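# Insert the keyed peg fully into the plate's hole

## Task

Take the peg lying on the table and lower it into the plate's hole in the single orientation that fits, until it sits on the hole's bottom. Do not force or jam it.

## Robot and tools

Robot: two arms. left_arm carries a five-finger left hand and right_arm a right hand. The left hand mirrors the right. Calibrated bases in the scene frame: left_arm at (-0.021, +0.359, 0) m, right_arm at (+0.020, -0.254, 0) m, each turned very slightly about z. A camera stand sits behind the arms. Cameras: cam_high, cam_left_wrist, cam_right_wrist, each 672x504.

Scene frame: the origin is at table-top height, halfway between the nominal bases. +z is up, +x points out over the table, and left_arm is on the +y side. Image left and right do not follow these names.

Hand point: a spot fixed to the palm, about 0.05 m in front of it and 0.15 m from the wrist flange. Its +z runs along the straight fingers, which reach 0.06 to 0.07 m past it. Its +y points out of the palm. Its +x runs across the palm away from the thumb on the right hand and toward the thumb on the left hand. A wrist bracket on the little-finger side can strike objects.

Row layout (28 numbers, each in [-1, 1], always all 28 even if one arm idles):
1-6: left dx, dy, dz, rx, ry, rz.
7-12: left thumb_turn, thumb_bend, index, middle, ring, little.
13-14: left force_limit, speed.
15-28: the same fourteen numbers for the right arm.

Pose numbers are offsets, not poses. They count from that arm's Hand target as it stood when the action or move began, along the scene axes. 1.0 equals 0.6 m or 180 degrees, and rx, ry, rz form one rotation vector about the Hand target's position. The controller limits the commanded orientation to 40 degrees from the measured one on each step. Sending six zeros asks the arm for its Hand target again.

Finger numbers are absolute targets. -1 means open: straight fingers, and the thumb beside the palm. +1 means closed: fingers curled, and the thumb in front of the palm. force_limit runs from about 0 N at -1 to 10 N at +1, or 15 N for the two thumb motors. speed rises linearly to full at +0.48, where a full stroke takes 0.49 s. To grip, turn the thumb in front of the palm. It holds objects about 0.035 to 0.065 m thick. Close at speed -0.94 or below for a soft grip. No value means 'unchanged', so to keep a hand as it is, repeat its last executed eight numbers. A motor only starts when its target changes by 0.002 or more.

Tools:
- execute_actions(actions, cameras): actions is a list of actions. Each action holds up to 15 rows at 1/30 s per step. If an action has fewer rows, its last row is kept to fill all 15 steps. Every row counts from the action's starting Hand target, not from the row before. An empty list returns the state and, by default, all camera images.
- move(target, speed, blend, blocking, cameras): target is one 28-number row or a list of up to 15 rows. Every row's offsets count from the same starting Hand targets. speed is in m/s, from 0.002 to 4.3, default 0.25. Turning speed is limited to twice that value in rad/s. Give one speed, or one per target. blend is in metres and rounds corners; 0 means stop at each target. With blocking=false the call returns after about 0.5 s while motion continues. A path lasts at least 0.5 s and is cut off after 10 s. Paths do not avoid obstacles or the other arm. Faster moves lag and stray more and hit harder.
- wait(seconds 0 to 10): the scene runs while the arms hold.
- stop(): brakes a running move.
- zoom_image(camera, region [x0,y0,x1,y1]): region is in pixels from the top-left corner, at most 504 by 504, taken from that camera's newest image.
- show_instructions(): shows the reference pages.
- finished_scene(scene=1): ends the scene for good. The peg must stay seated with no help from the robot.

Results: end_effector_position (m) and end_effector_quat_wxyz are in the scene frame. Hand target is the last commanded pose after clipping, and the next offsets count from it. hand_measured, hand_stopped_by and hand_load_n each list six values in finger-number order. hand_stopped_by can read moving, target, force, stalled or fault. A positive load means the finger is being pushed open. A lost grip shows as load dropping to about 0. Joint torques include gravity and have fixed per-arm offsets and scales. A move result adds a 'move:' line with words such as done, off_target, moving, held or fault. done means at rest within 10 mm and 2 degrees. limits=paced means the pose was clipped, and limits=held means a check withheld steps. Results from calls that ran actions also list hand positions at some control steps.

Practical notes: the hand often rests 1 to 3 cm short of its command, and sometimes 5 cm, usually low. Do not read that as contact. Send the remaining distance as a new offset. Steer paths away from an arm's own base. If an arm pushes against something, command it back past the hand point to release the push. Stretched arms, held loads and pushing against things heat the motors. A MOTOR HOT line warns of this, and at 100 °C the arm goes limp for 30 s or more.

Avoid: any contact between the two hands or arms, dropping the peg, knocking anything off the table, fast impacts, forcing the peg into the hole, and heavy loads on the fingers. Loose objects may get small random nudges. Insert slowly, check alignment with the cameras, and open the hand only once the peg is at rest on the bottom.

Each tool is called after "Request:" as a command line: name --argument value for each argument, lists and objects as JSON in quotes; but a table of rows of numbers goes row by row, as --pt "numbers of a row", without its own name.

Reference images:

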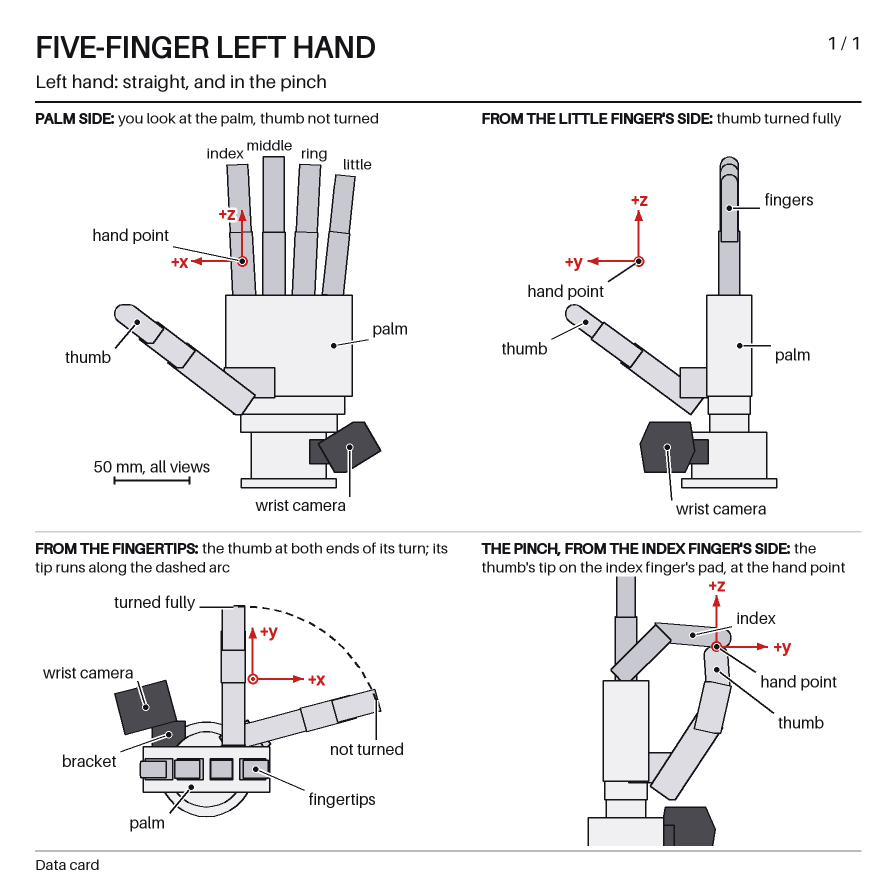

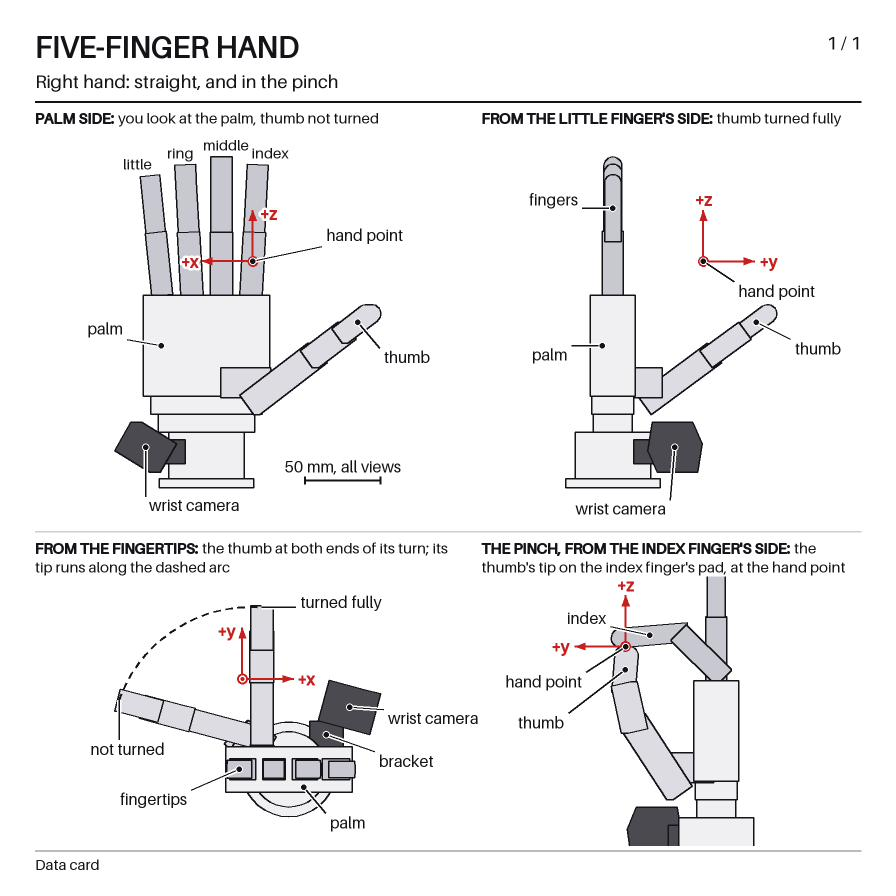

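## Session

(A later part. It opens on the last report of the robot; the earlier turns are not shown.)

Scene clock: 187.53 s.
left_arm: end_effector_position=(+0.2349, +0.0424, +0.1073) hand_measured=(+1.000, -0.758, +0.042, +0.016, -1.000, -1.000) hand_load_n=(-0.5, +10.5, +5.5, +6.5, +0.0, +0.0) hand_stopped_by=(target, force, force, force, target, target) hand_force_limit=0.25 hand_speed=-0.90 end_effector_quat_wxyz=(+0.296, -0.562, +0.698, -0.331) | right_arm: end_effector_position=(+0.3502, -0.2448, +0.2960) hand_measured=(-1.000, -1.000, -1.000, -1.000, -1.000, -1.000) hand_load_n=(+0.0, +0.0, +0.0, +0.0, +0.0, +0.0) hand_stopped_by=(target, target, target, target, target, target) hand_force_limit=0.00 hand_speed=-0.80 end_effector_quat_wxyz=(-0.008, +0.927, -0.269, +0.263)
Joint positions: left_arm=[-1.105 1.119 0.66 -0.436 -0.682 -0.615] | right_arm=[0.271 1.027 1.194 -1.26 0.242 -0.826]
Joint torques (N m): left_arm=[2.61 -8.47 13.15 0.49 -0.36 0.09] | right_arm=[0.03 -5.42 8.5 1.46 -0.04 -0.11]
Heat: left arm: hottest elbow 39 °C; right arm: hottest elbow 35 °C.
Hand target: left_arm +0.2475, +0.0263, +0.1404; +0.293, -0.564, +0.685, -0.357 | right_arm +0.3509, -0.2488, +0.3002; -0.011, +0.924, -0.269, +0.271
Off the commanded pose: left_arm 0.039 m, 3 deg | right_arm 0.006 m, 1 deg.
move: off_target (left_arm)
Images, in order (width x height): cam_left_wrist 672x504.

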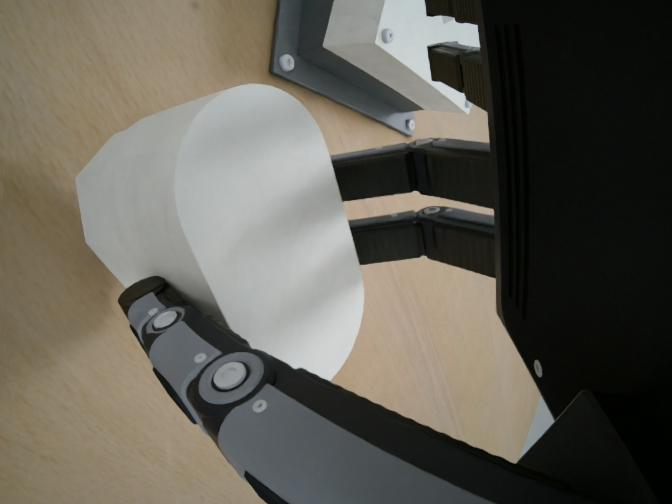

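Request:
move --target '[0.154,0.581,0.08,0,0,0,1,-0.6,0.5,0.55,-1,-1,0.25,-0.9,0,0,0,0,0,0,-1,-1,-1,-1,-1,-1,0,-0.8]' --speed 0.15 --cameras '["cam_left_wrist","cam_high"]'

Scene clock: 194.53 s.
left_arm: end_effector_position=(+0.3223, +0.3671, +0.1571) hand_measured=(+1.000, -0.758, +0.042, +0.016, -1.000, -1.000) hand_load_n=(-0.5, +11.0, +5.5, +6.5, +0.0, +0.0) hand_stopped_by=(target, force, force, force, target, target) hand_force_limit=0.25 hand_speed=-0.90 end_effector_quat_wxyz=(+0.270, -0.577, +0.688, -0.348) | right_arm: end_effector_position=(+0.3502, -0.2448, +0.2960) hand_measured=(-1.000, -1.000, -1.000, -1.000, -1.000, -1.000) hand_load_n=(+0.0, +0.0, +0.0, +0.0, +0.0, +0.0) hand_stopped_by=(target, target, target, target, target, target) hand_force_limit=0.00 hand_speed=-0.80 end_effector_quat_wxyz=(-0.008, +0.927, -0.269, +0.263)
Joint positions: left_arm=[0.245 0.828 0.606 -0.496 0.378 0.274] | right_arm=[0.271 1.027 1.194 -1.26 0.242 -0.826]
Joint torques (N m): left_arm=[2.67 -3.78 14.67 0.65 0.52 0.07] | right_arm=[0.26 -5.07 8.59 1.24 -0.02 -0.02]
Heat: left arm: hottest elbow 39 °C; right arm: hottest elbow 35 °C.
Hand target: left_arm +0.3399, +0.3749, +0.1884; +0.293, -0.564, +0.685, -0.357 | right_arm +0.3509, -0.2488, +0.3002; -0.011, +0.924, -0.269, +0.271
Off the commanded pose: left_arm 0.037 m, 3 deg | right_arm 0.006 m, 1 deg.
move: off_target (left_arm)
Images, in order (width x height): cam_high 672x504, cam_left_wrist 672x504.

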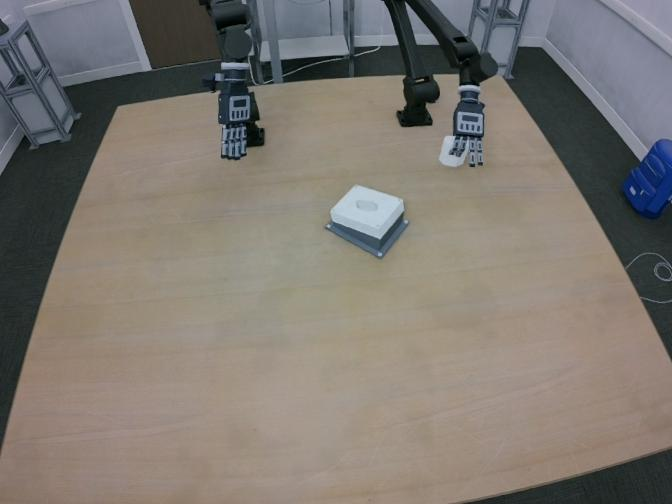

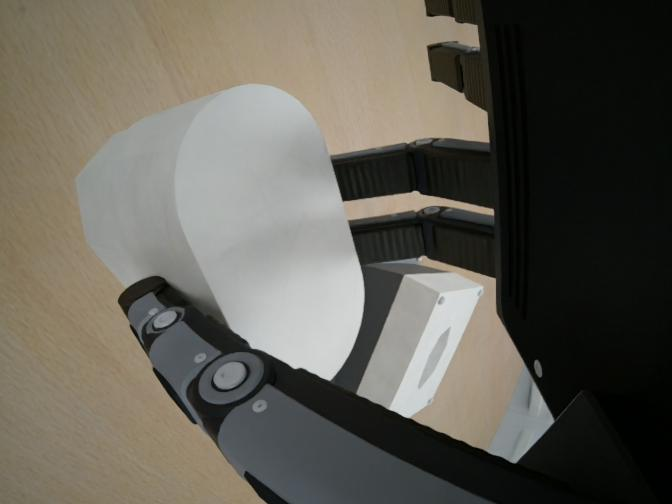

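Request:
zoom_image --camera "cam_left_wrist" --region '[330, 240, 500, 430]'

Scaled by 2.653 from the camera's 672x504 image, which has a finer 960x720 frame.

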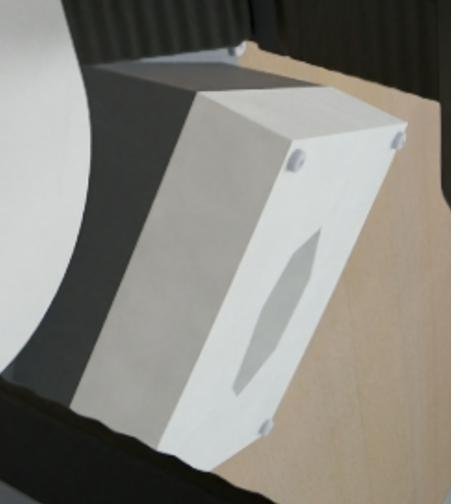

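Request:
move --pt "0 0 0.15 0 0 0 1 -0.6 0.5 0.55 -1 -1 0.25 -0.9 0.132 0.081 -0.117 0.3046 -0.0402 0.0468 -1 -1 -1 -1 -1 -1 0 -0.8" --pt "0.2035 -0.568 0.15 0.0662 -0.0311 -0.1645 1 -0.6 0.5 0.55 -1 -1 0.25 -0.9 0.132 0.081 -0.117 0.3046 -0.0402 0.0468 -1 -1 -1 -1 -1 -1 0 -0.8" --speed 0.15 --blend 0.03 --cameras '["all"]'

Scene clock: 211.67 s.
left_arm: end_effector_position=(+0.4407, +0.0478, +0.2420) hand_measured=(+1.000, -0.758, +0.042, +0.016, -1.000, -1.000) hand_load_n=(-0.5, +11.0, +5.5, +6.0, +0.0, +0.0) hand_stopped_by=(target, force, force, force, target, target) hand_force_limit=0.25 hand_speed=-0.90 end_effector_quat_wxyz=(+0.258, -0.334, +0.837, -0.348) | right_arm: end_effector_position=(+0.4241, -0.1948, +0.2323) hand_measured=(-1.000, -1.000, -1.000, -1.000, -1.000, -1.000) hand_load_n=(+0.0, +0.0, +0.0, +0.0, +0.0, +0.0) hand_stopped_by=(target, target, target, target, target, target) hand_force_limit=0.00 hand_speed=-0.80 end_effector_quat_wxyz=(-0.468, +0.818, -0.288, +0.168)
Joint positions: left_arm=[-0.596 1.363 1.222 -0.535 -0.011 0.249] | right_arm=[-0.16 1.136 0.972 -0.727 -0.866 -0.763]
Joint torques (N m): left_arm=[1.85 -12.04 15.02 1.7 -0.1 0.1] | right_arm=[-0.03 -4.89 8.79 1.83 -0.91 0.26]
Heat: left arm: hottest elbow 41 °C; right arm: hottest elbow 34 °C.
Hand target: left_arm +0.4620, +0.0342, +0.2783; +0.282, -0.320, +0.824, -0.374 | right_arm +0.4301, -0.2004, +0.2300; -0.470, +0.814, -0.296, +0.171
Off the commanded pose: left_arm 0.044 m, 5 deg | right_arm 0.008 m, 1 deg.
move: off_target (left_arm)

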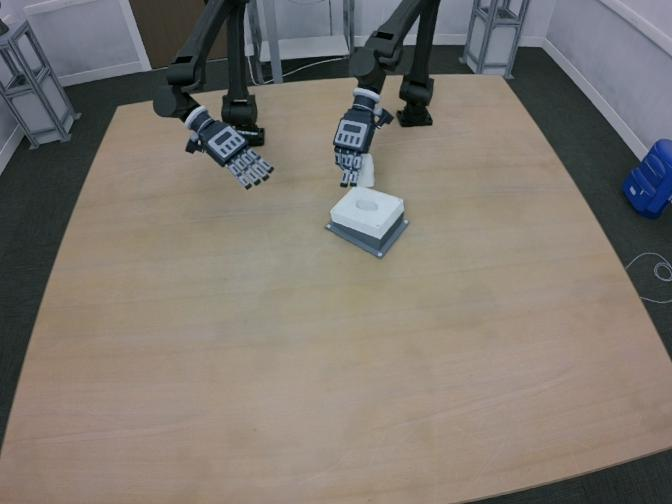

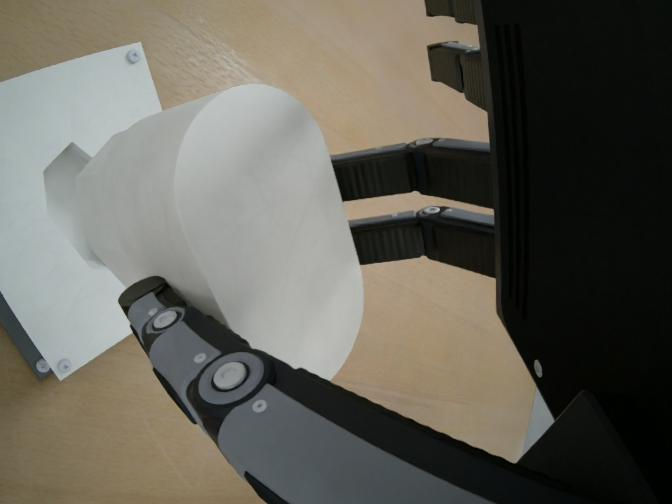

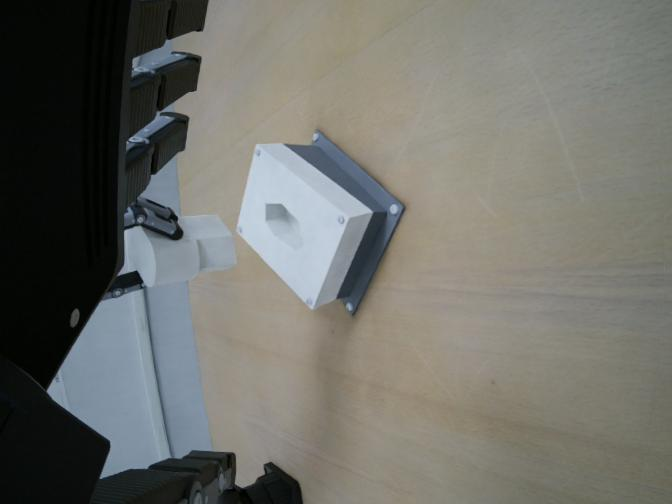

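Request:
zoom_image --camera "cam_right_wrist" --region '[100, 120, 420, 330]'

Request:
zoom_image --camera "cam_left_wrist" --region '[0, 30, 260, 390]'

Scaled by 1.575 from the camera's 672x504 image, which has a finer 960x720 frame.

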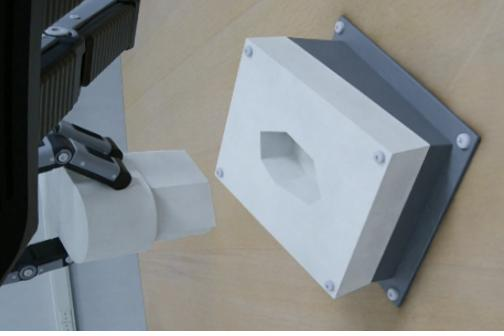

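Scaled by 1.400 from the camera's 672x504 image, which has a finer 960x720 frame.

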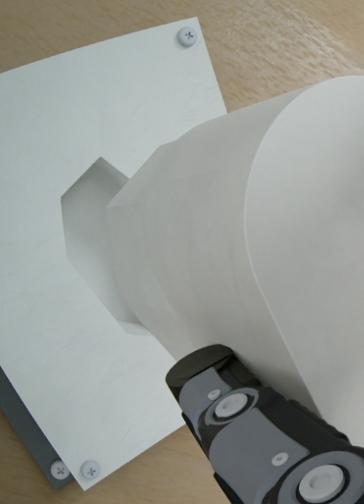

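Request:
zoom_image --camera "cam_right_wrist" --region '[110, 190, 250, 300]'

Request:
zoom_image --camera "cam_right_wrist" --region '[230, 130, 380, 320]'

Scaled by 3.600 from the camera's 672x504 image, which has a finer 960x720 frame.

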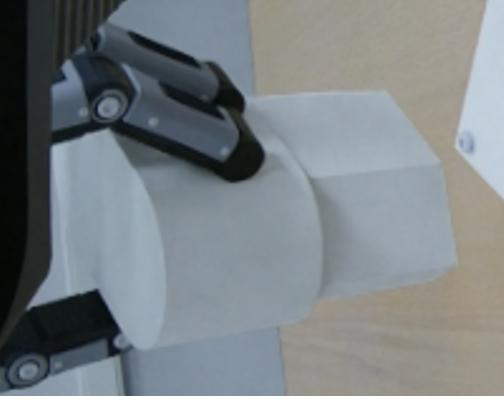

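Scaled by 2.653 from the camera's 672x504 image, which has a finer 960x720 frame.

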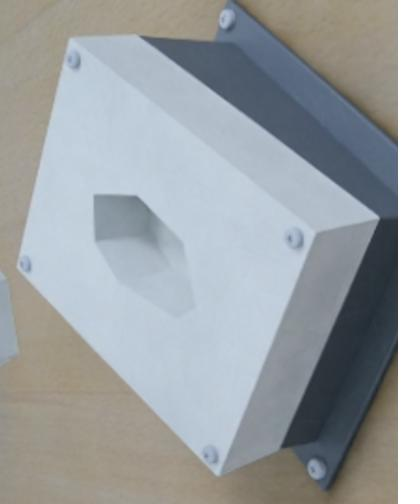

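Request:
move --target '[-0.01,0.0,-0.085,-0.0094,-0.0234,-0.0048,1,-0.6,0.5,0.55,-1,-1,0.25,-0.9,0,0,0,0,0,0,-1,-1,-1,-1,-1,-1,0,-0.8]' --speed 0.06 --cameras '["cam_left_wrist","cam_right_wrist"]'

Scene clock: 228.87 s.
left_arm: end_effector_position=(+0.4520, +0.0405, +0.2136) hand_measured=(+1.000, -0.758, +0.042, +0.016, -1.000, -1.000) hand_load_n=(+0.0, +11.0, +5.5, +6.0, +0.0, +0.0) hand_stopped_by=(target, force, force, force, target, target) hand_force_limit=0.25 hand_speed=-0.90 end_effector_quat_wxyz=(+0.290, -0.317, +0.816, -0.387) | right_arm: end_effector_position=(+0.4241, -0.1948, +0.2323) hand_measured=(-1.000, -1.000, -1.000, -1.000, -1.000, -1.000) hand_load_n=(+0.0, +0.0, +0.0, +0.0, +0.0, +0.0) hand_stopped_by=(target, target, target, target, target, target) hand_force_limit=0.00 hand_speed=-0.80 end_effector_quat_wxyz=(-0.468, +0.818, -0.288, +0.168)
Joint positions: left_arm=[-0.599 1.363 1.091 -0.29 -0.013 0.266] | right_arm=[-0.16 1.136 0.972 -0.727 -0.866 -0.763]
Joint torques (N m): left_arm=[1.38 -12.92 10.35 2.04 -0.1 0.13] | right_arm=[0.21 -5.48 8.7 1.92 -0.89 0.19]
Heat: left arm: hottest elbow 41 °C; right arm: hottest shoulder 33 °C.
Hand target: left_arm +0.4560, +0.0341, +0.2275; +0.304, -0.304, +0.810, -0.400 | right_arm +0.4301, -0.2004, +0.2300; -0.470, +0.814, -0.296, +0.171
Off the commanded pose: left_arm 0.016 m, 3 deg | right_arm 0.008 m, 1 deg.
move: off_target (left_arm)
Images, in order (width x height): cam_left_wrist 672x504, cam_right_wrist 672x504.

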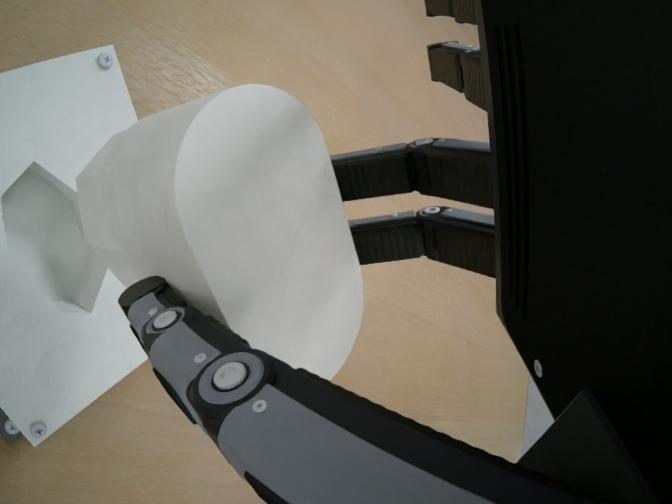

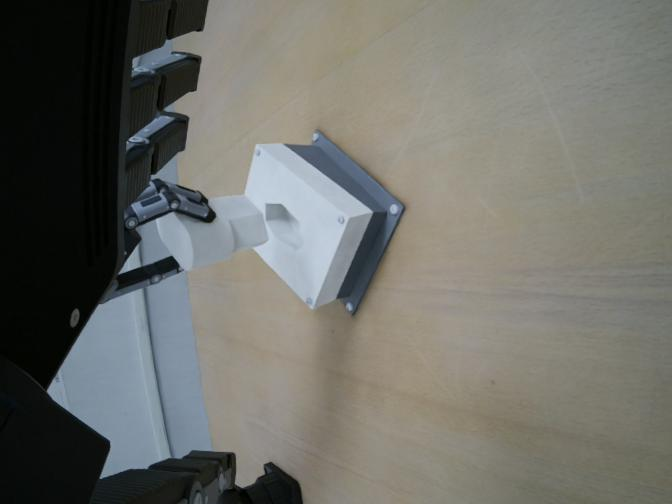

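Request:
zoom_image --camera "cam_right_wrist" --region '[150, 130, 380, 320]'

Request:
zoom_image --camera "cam_left_wrist" --region '[0, 40, 200, 340]'

Scaled by 2.191 from the camera's 672x504 image, which has a finer 960x720 frame.

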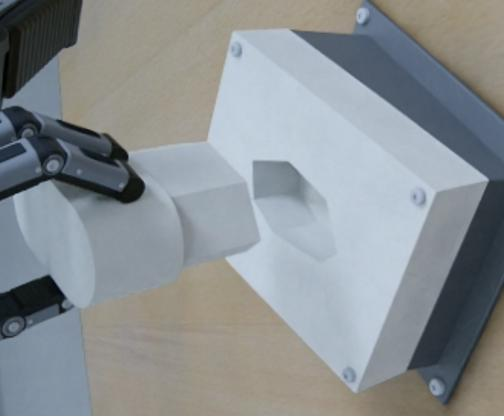

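Scaled by 1.680 from the camera's 672x504 image, which has a finer 960x720 frame.

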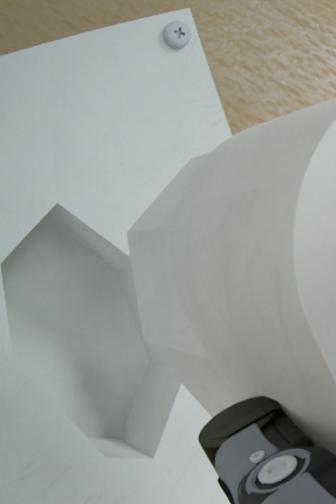

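Request:
zoom_image --camera "cam_left_wrist" --region '[0, 140, 140, 340]'

Request:
zoom_image --camera "cam_right_wrist" --region '[200, 180, 310, 270]'

Scaled by 2.520 from the camera's 672x504 image, which has a finer 960x720 frame.

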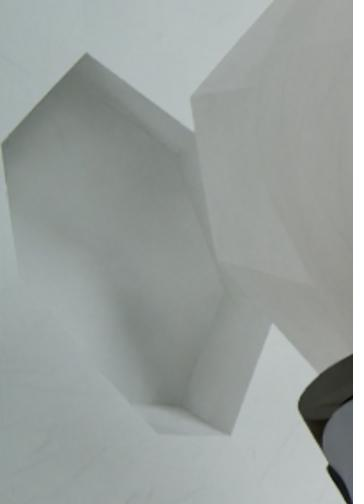

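Scaled by 4.582 from the camera's 672x504 image, which has a finer 960x720 frame.

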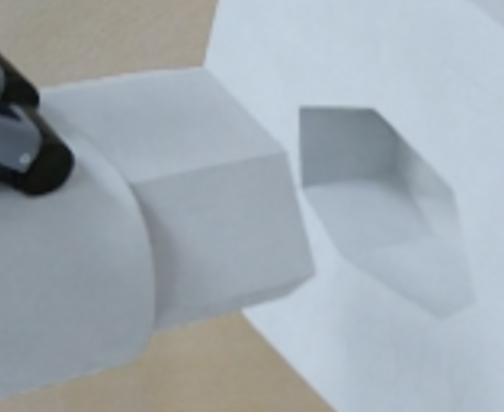

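Request:
move --target '[-0.021,0.0373,-0.0408,0,0,-0.0167,1,-0.6,0.5,0.55,-1,-1,0.25,-0.9,0,0,0,0,0,0,-1,-1,-1,-1,-1,-1,0,-0.8]' --speed 0.05 --cameras '["cam_left_wrist","cam_right_wrist"]'

Request:
zoom_image --camera "cam_left_wrist" --region '[0, 100, 200, 340]'

Request:
zoom_image --camera "cam_right_wrist" --region '[180, 160, 340, 290]'

Scene clock: 248.77 s.
left_arm: end_effector_position=(+0.4361, +0.0560, +0.1810) hand_measured=(+1.000, -0.758, +0.042, +0.016, -1.000, -1.000) hand_load_n=(+0.0, +11.0, +5.5, +6.5, +0.0, +0.0) hand_stopped_by=(target, force, force, force, target, target) hand_force_limit=0.25 hand_speed=-0.90 end_effector_quat_wxyz=(+0.274, -0.293, +0.829, -0.390) | right_arm: end_effector_position=(+0.4241, -0.1948, +0.2323) hand_measured=(-1.000, -1.000, -1.000, -1.000, -1.000, -1.000) hand_load_n=(+0.0, +0.0, +0.0, +0.0, +0.0, +0.0) hand_stopped_by=(target, target, target, target, target, target) hand_force_limit=0.00 hand_speed=-0.80 end_effector_quat_wxyz=(-0.468, +0.818, -0.288, +0.168)
Joint positions: left_arm=[-0.57 1.342 0.99 -0.227 0.064 0.314] | right_arm=[-0.16 1.136 0.972 -0.727 -0.866 -0.763]
Joint torques (N m): left_arm=[2.49 -13.63 10.06 1.96 0.26 0.13] | right_arm=[-0.03 -4.78 8.8 1.88 -0.91 0.19]
Heat: left arm: hottest elbow 42 °C; right arm: hottest elbow 33 °C.
Hand target: left_arm +0.4435, +0.0565, +0.2030; +0.294, -0.282, +0.817, -0.408 | right_arm +0.4301, -0.2004, +0.2300; -0.470, +0.814, -0.296, +0.171
Off the commanded pose: left_arm 0.023 m, 4 deg | right_arm 0.008 m, 1 deg.
move: off_target (left_arm)
Images, in order (width x height): cam_left_wrist 672x504, cam_right_wrist 672x504.

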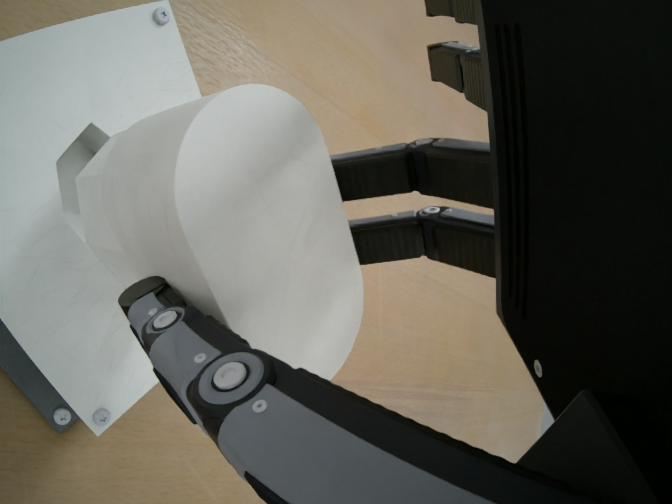

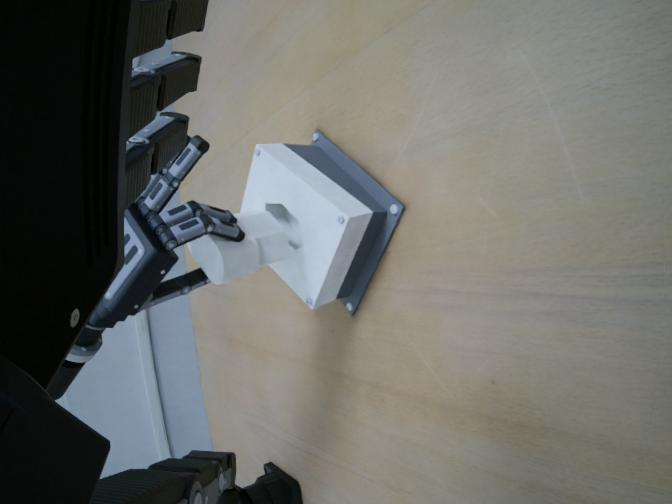

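Scaled by 2.100 from the camera's 672x504 image, which has a finer 960x720 frame.

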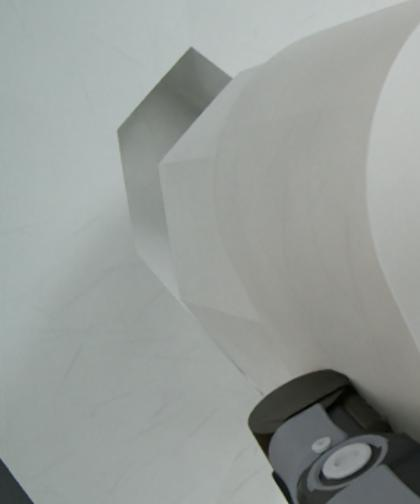

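Scaled by 3.150 from the camera's 672x504 image, which has a finer 960x720 frame.

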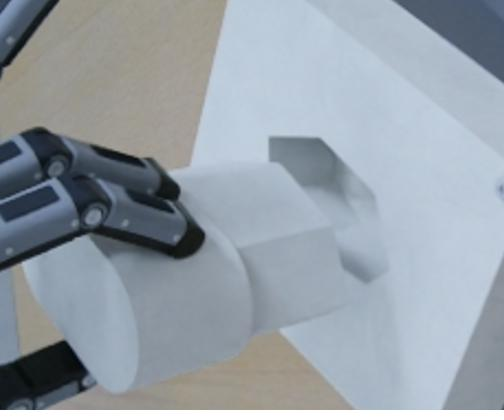

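Request:
zoom_image --camera "cam_right_wrist" --region '[230, 190, 320, 280]'

Request:
zoom_image --camera "cam_left_wrist" --region '[40, 100, 150, 300]'

Scaled by 5.600 from the camera's 672x504 image, which has a finer 960x720 frame.

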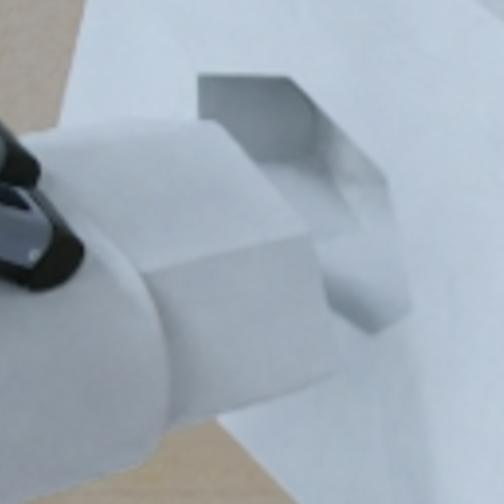

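Scaled by 2.520 from the camera's 672x504 image, which has a finer 960x720 frame.

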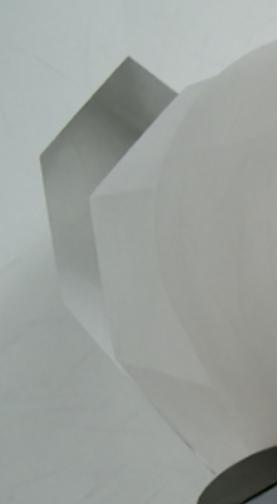

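Request:
move --target '[0.013,0.0222,-0.0235,-0.003,-0.0043,0.003,1,-0.6,0.5,0.55,-1,-1,0.25,-0.9,0,0,0,0,0,0,-1,-1,-1,-1,-1,-1,0,-0.8]' --speed 0.04 --cameras '["cam_left_wrist","cam_right_wrist"]'

Request:
zoom_image --camera "cam_right_wrist" --region '[230, 180, 330, 280]'

Request:
zoom_image --camera "cam_left_wrist" --region '[40, 100, 160, 300]'

Scene clock: 255.53 s.
left_arm: end_effector_position=(+0.4430, +0.0697, +0.1712) hand_measured=(+1.000, -0.758, +0.042, +0.016, -1.000, -1.000) hand_load_n=(-0.5, +11.0, +5.5, +6.0, +0.0, +0.0) hand_stopped_by=(target, force, force, force, target, target) hand_force_limit=0.25 hand_speed=-0.90 end_effector_quat_wxyz=(+0.282, -0.295, +0.822, -0.398) | right_arm: end_effector_position=(+0.4241, -0.1948, +0.2323) hand_measured=(-1.000, -1.000, -1.000, -1.000, -1.000, -1.000) hand_load_n=(+0.0, +0.0, +0.0, +0.0, -0.5, +0.0) hand_stopped_by=(target, target, target, target, target, target) hand_force_limit=0.00 hand_speed=-0.80 end_effector_quat_wxyz=(-0.468, +0.818, -0.288, +0.168)
Joint positions: left_arm=[-0.535 1.341 0.949 -0.163 0.087 0.325] | right_arm=[-0.16 1.136 0.972 -0.727 -0.866 -0.763]
Joint torques (N m): left_arm=[2.55 -12.69 9.94 2.07 0.25 0.16] | right_arm=[-0.44 -5.01 8.88 1.81 -0.88 0.23]
Heat: left arm: hottest elbow 42 °C; right arm: hottest elbow 33 °C.
Hand target: left_arm +0.4512, +0.0700, +0.1888; +0.300, -0.285, +0.812, -0.412 | right_arm +0.4301, -0.2004, +0.2300; -0.470, +0.814, -0.296, +0.171
Off the commanded pose: left_arm 0.020 m, 3 deg | right_arm 0.008 m, 1 deg.
move: off_target (left_arm)
Images, in order (width x height): cam_left_wrist 672x504, cam_right_wrist 672x504.

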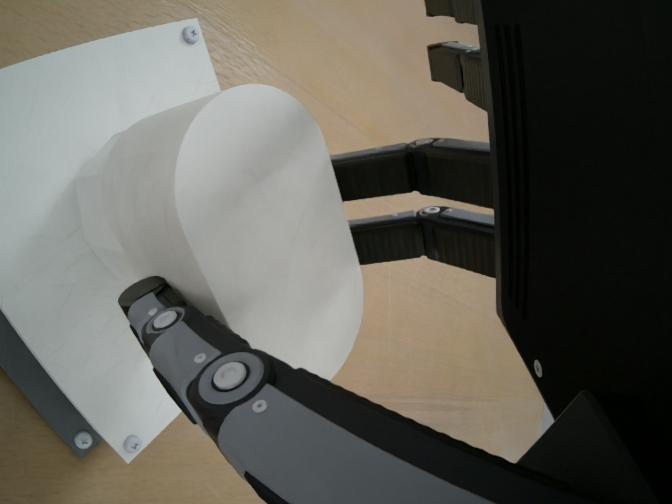

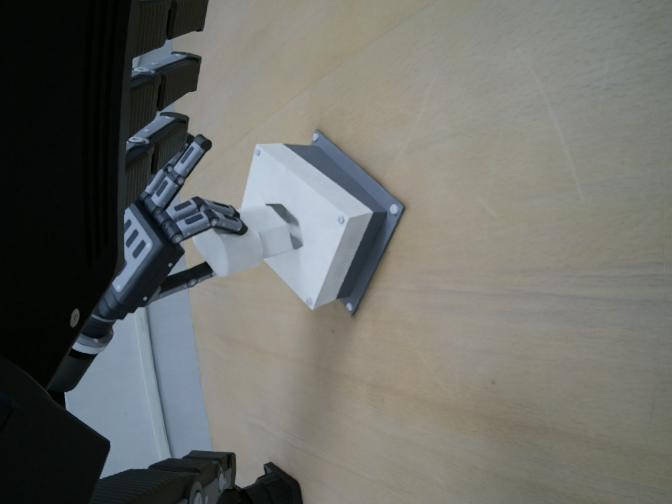

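Scaled by 5.040 from the camera's 672x504 image, which has a finer 960x720 frame.

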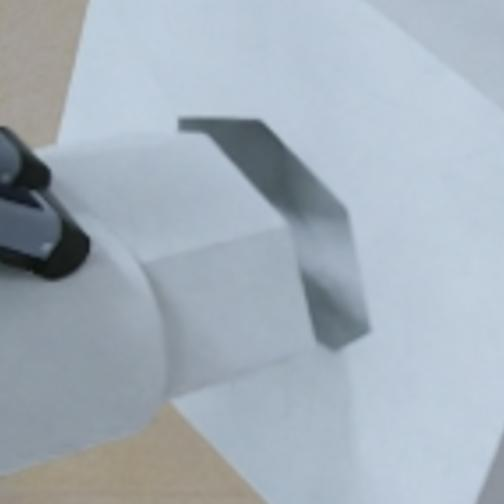

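Scaled by 2.520 from the camera's 672x504 image, which has a finer 960x720 frame.

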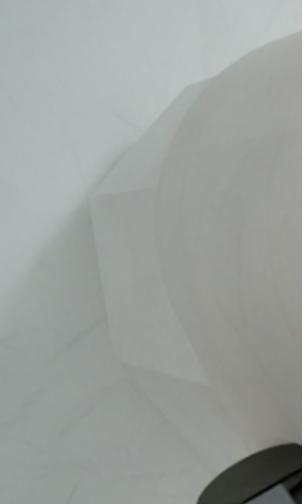

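Request:
move --target '[0.003,-0.012,-0.0085,0.0,0.0,0.0,1,-0.6,0.5,0.55,-1,-1,0.25,-0.9,0,0,0,0,0,0,-1,-1,-1,-1,-1,-1,0,-0.8]' --speed 0.03 --cameras '["cam_left_wrist","cam_right_wrist"]'

Request:
zoom_image --camera "cam_right_wrist" --region '[230, 180, 330, 280]'

Request:
zoom_image --camera "cam_left_wrist" --region '[40, 100, 160, 300]'

Scene clock: 261.27 s.
left_arm: end_effector_position=(+0.4461, +0.0687, +0.1742) hand_measured=(+1.000, -0.758, +0.042, +0.016, -1.000, -1.000) hand_load_n=(+0.0, +11.0, +5.5, +6.0, +0.0, +0.0) hand_stopped_by=(target, force, force, force, target, target) hand_force_limit=0.25 hand_speed=-0.90 end_effector_quat_wxyz=(+0.288, -0.294, +0.818, -0.402) | right_arm: end_effector_position=(+0.4241, -0.1948, +0.2323) hand_measured=(-1.000, -1.000, -1.000, -1.000, -1.000, -1.000) hand_load_n=(-0.5, -0.5, +0.0, +0.0, +0.0, +0.0) hand_stopped_by=(target, target, target, target, target, target) hand_force_limit=0.00 hand_speed=-0.80 end_effector_quat_wxyz=(-0.468, +0.818, -0.288, +0.168)
Joint positions: left_arm=[-0.535 1.341 0.949 -0.147 0.083 0.326] | right_arm=[-0.16 1.136 0.972 -0.727 -0.866 -0.763]
Joint torques (N m): left_arm=[1.61 -11.4 10.19 2.06 -0.06 0.07] | right_arm=[-0.67 -5.54 8.73 2.04 -0.89 0.24]
Heat: left arm: hottest elbow 42 °C; right arm: hottest elbow 33 °C.
Hand target: left_arm +0.4531, +0.0628, +0.1837; +0.300, -0.285, +0.812, -0.412 | right_arm +0.4301, -0.2004, +0.2300; -0.470, +0.814, -0.296, +0.171
Off the commanded pose: left_arm 0.013 m, 2 deg | right_arm 0.008 m, 1 deg.
move: off_target (left_arm)
Images, in order (width x height): cam_left_wrist 672x504, cam_right_wrist 672x504.

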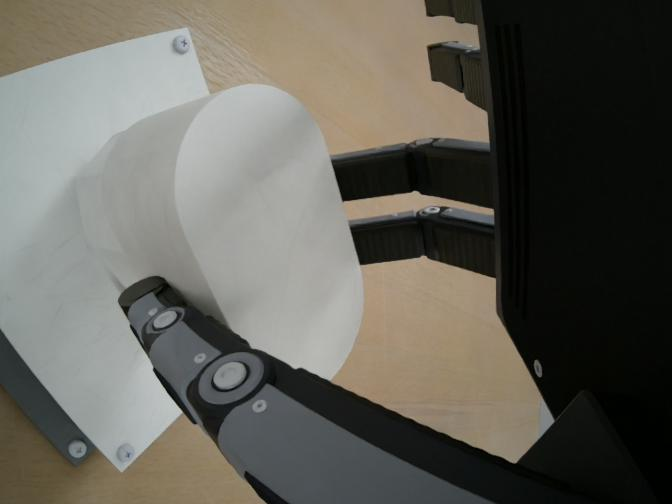

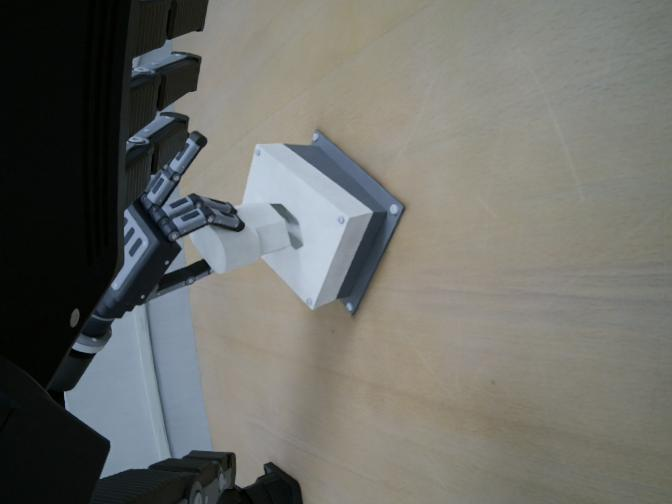

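Scaled by 5.040 from the camera's 672x504 image, which has a finer 960x720 frame.

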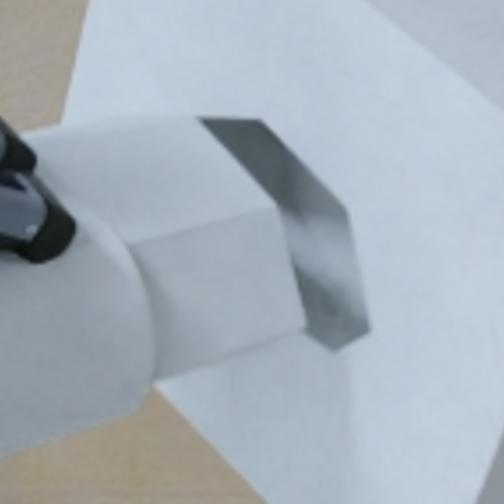

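Scaled by 2.520 from the camera's 672x504 image, which has a finer 960x720 frame.

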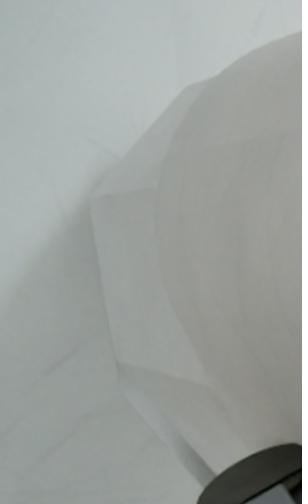

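Request:
zoom_image --camera "cam_left_wrist" --region '[60, 220, 140, 300]'

Request:
zoom_image --camera "cam_left_wrist" --region '[50, 110, 170, 220]'

Scaled by 6.300 from the camera's 672x504 image, which has a finer 960x720 frame.

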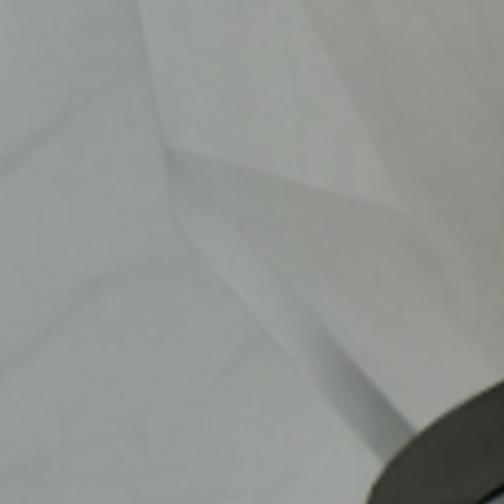

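Scaled by 4.200 from the camera's 672x504 image, which has a finer 960x720 frame.

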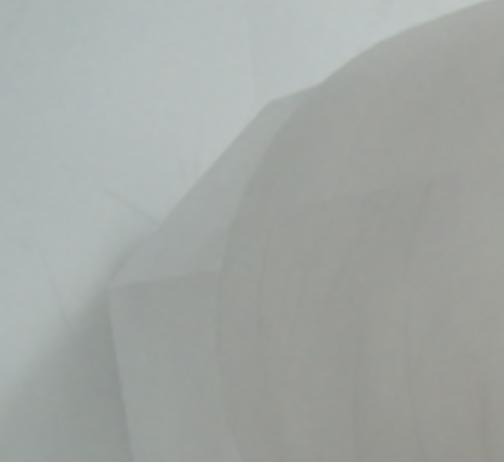

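Request:
move --target '[-0.0015,-0.0105,-0.02,0.0036,0.007,-0.001,1,-0.6,0.5,0.55,-1,-1,0.25,-0.9,0,0,0,0,0,0,-1,-1,-1,-1,-1,-1,0,-0.8]' --speed 0.03 --cameras '["cam_left_wrist","cam_right_wrist"]'

Request:
zoom_image --camera "cam_right_wrist" --region '[230, 180, 330, 280]'

Request:
zoom_image --camera "cam_left_wrist" --region '[50, 120, 150, 300]'

Scene clock: 268.63 s.
left_arm: end_effector_position=(+0.4448, +0.0647, +0.1621) hand_measured=(+1.000, -0.758, +0.042, +0.016, -1.000, -1.000) hand_load_n=(-0.5, +11.0, +5.5, +6.5, +0.0, +0.0) hand_stopped_by=(target, force, force, force, target, target) hand_force_limit=0.25 hand_speed=-0.90 end_effector_quat_wxyz=(+0.282, -0.294, +0.824, -0.394) | right_arm: end_effector_position=(+0.4241, -0.1948, +0.2323) hand_measured=(-1.000, -1.000, -1.000, -1.000, -1.000, -1.000) hand_load_n=(+0.0, +0.0, +0.0, +0.0, -0.5, +0.0) hand_stopped_by=(target, target, target, target, target, target) hand_force_limit=0.00 hand_speed=-0.80 end_effector_quat_wxyz=(-0.468, +0.818, -0.288, +0.168)
Joint positions: left_arm=[-0.545 1.364 0.949 -0.147 0.076 0.326] | right_arm=[-0.16 1.136 0.972 -0.727 -0.866 -0.763]
Joint torques (N m): left_arm=[1.49 -10.99 10.45 1.98 -0.06 0.01] | right_arm=[-0.5 -5.6 8.69 1.83 -0.88 0.22]
Heat: left arm: hottest elbow 41 °C; right arm: hottest elbow 33 °C.
Hand target: left_arm +0.4522, +0.0565, +0.1717; +0.292, -0.286, +0.818, -0.405 | right_arm +0.4301, -0.2004, +0.2300; -0.470, +0.814, -0.296, +0.171
Off the commanded pose: left_arm 0.015 m, 2 deg | right_arm 0.008 m, 1 deg.
move: off_target (left_arm)
Images, in order (width x height): cam_left_wrist 672x504, cam_right_wrist 672x504.

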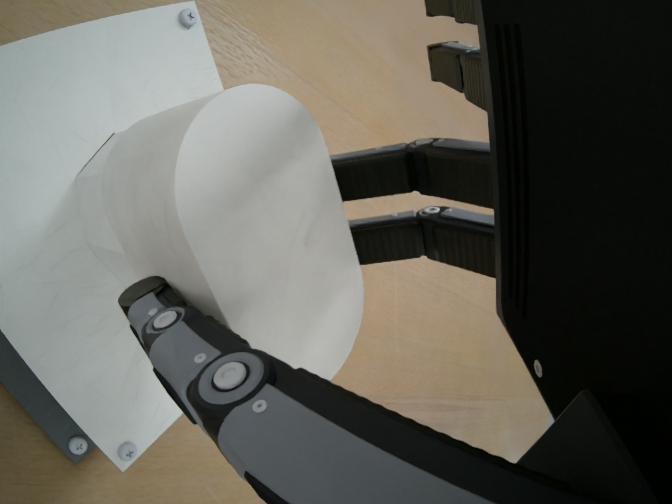

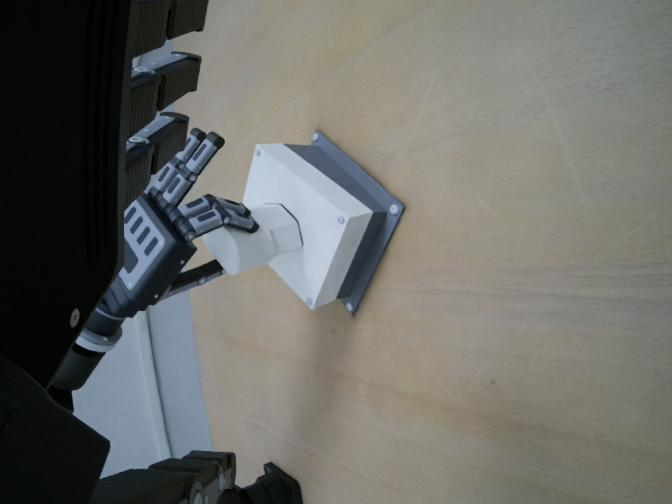

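Scaled by 5.040 from the camera's 672x504 image, which has a finer 960x720 frame.

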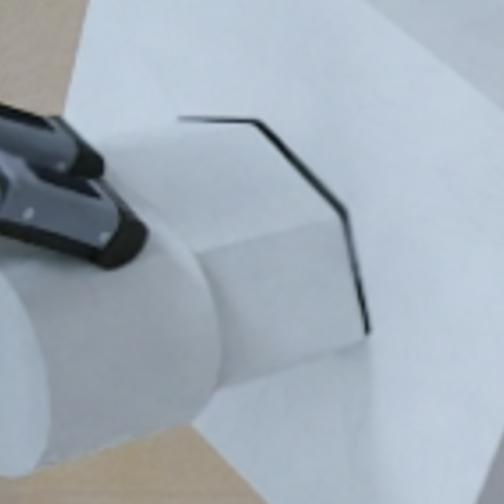

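Scaled by 2.800 from the camera's 672x504 image, which has a finer 960x720 frame.

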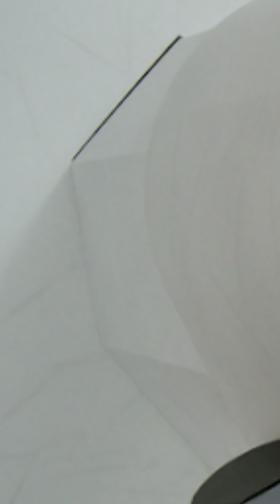

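Request:
move --target '[0.0023,0.002,-0.013,0,0,0,1,-0.6,0.5,0.55,-1,-1,0.25,-0.9,0,0,0,0,0,0,-1,-1,-1,-1,-1,-1,0,-0.8]' --speed 0.03 --cameras '["cam_left_wrist","cam_right_wrist"]'

Request:
zoom_image --camera "cam_right_wrist" --region '[230, 180, 330, 280]'

Request:
zoom_image --camera "cam_left_wrist" --region '[50, 120, 150, 300]'

Scene clock: 270.60 s.
left_arm: end_effector_position=(+0.4484, +0.0626, +0.1614) hand_measured=(+1.000, -0.758, +0.042, +0.016, -1.000, -1.000) hand_load_n=(-0.5, +11.0, +5.0, +6.5, +0.0, +0.0) hand_stopped_by=(target, force, force, force, target, target) hand_force_limit=0.25 hand_speed=-0.90 end_effector_quat_wxyz=(+0.285, -0.293, +0.822, -0.398) | right_arm: end_effector_position=(+0.4241, -0.1948, +0.2323) hand_measured=(-1.000, -1.000, -1.000, -1.000, -1.000, -1.000) hand_load_n=(+0.0, +0.0, +0.0, +0.0, +0.0, +0.0) hand_stopped_by=(target, target, target, target, target, target) hand_force_limit=0.00 hand_speed=-0.80 end_effector_quat_wxyz=(-0.468, +0.818, -0.288, +0.168)
Joint positions: left_arm=[-0.545 1.372 0.949 -0.127 0.076 0.326] | right_arm=[-0.16 1.136 0.972 -0.727 -0.866 -0.763]
Joint torques (N m): left_arm=[1.79 -11.28 9.59 2.07 0.1 0.03] | right_arm=[-0.38 -5.3 8.8 1.85 -0.83 0.25]
Heat: left arm: hottest elbow 41 °C; right arm: hottest elbow 33 °C.
Hand target: left_arm +0.4536, +0.0577, +0.1639; +0.292, -0.286, +0.818, -0.405 | right_arm +0.4301, -0.2004, +0.2300; -0.470, +0.814, -0.296, +0.171
Off the commanded pose: left_arm 0.008 m, 1 deg | right_arm 0.008 m, 1 deg.
move: done
Images, in order (width x height): cam_left_wrist 672x504, cam_right_wrist 672x504.

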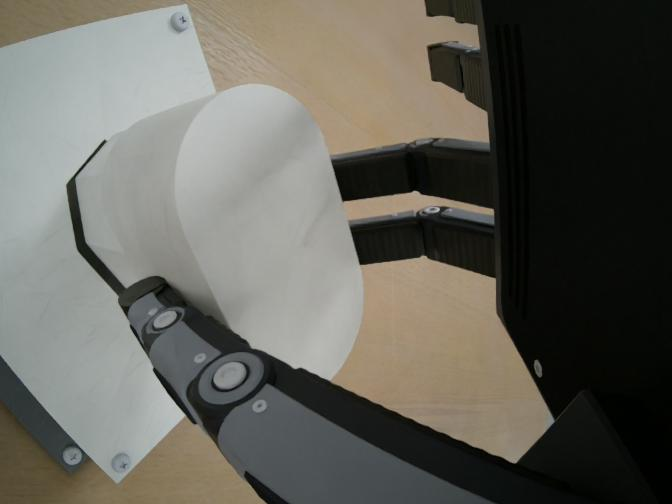

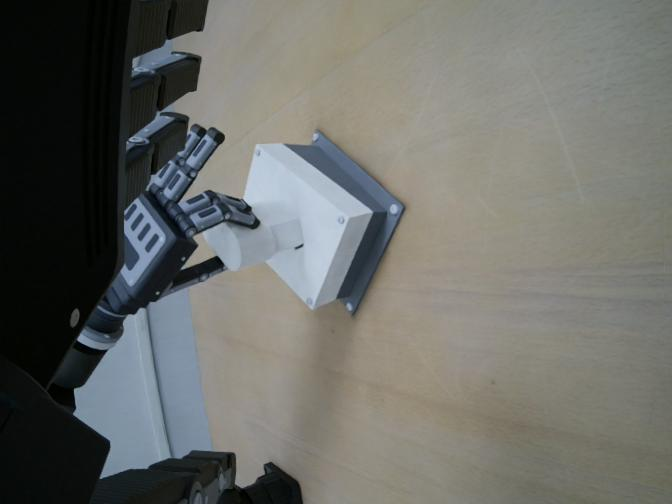

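Scaled by 5.040 from the camera's 672x504 image, which has a finer 960x720 frame.

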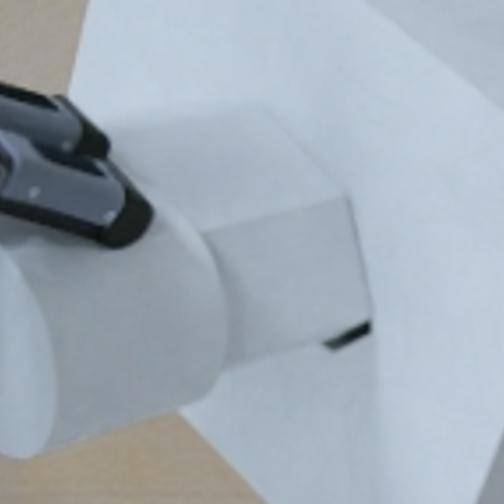

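Scaled by 2.800 from the camera's 672x504 image, which has a finer 960x720 frame.

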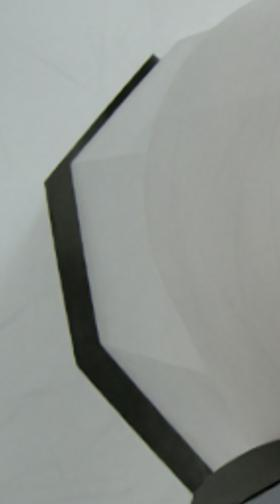

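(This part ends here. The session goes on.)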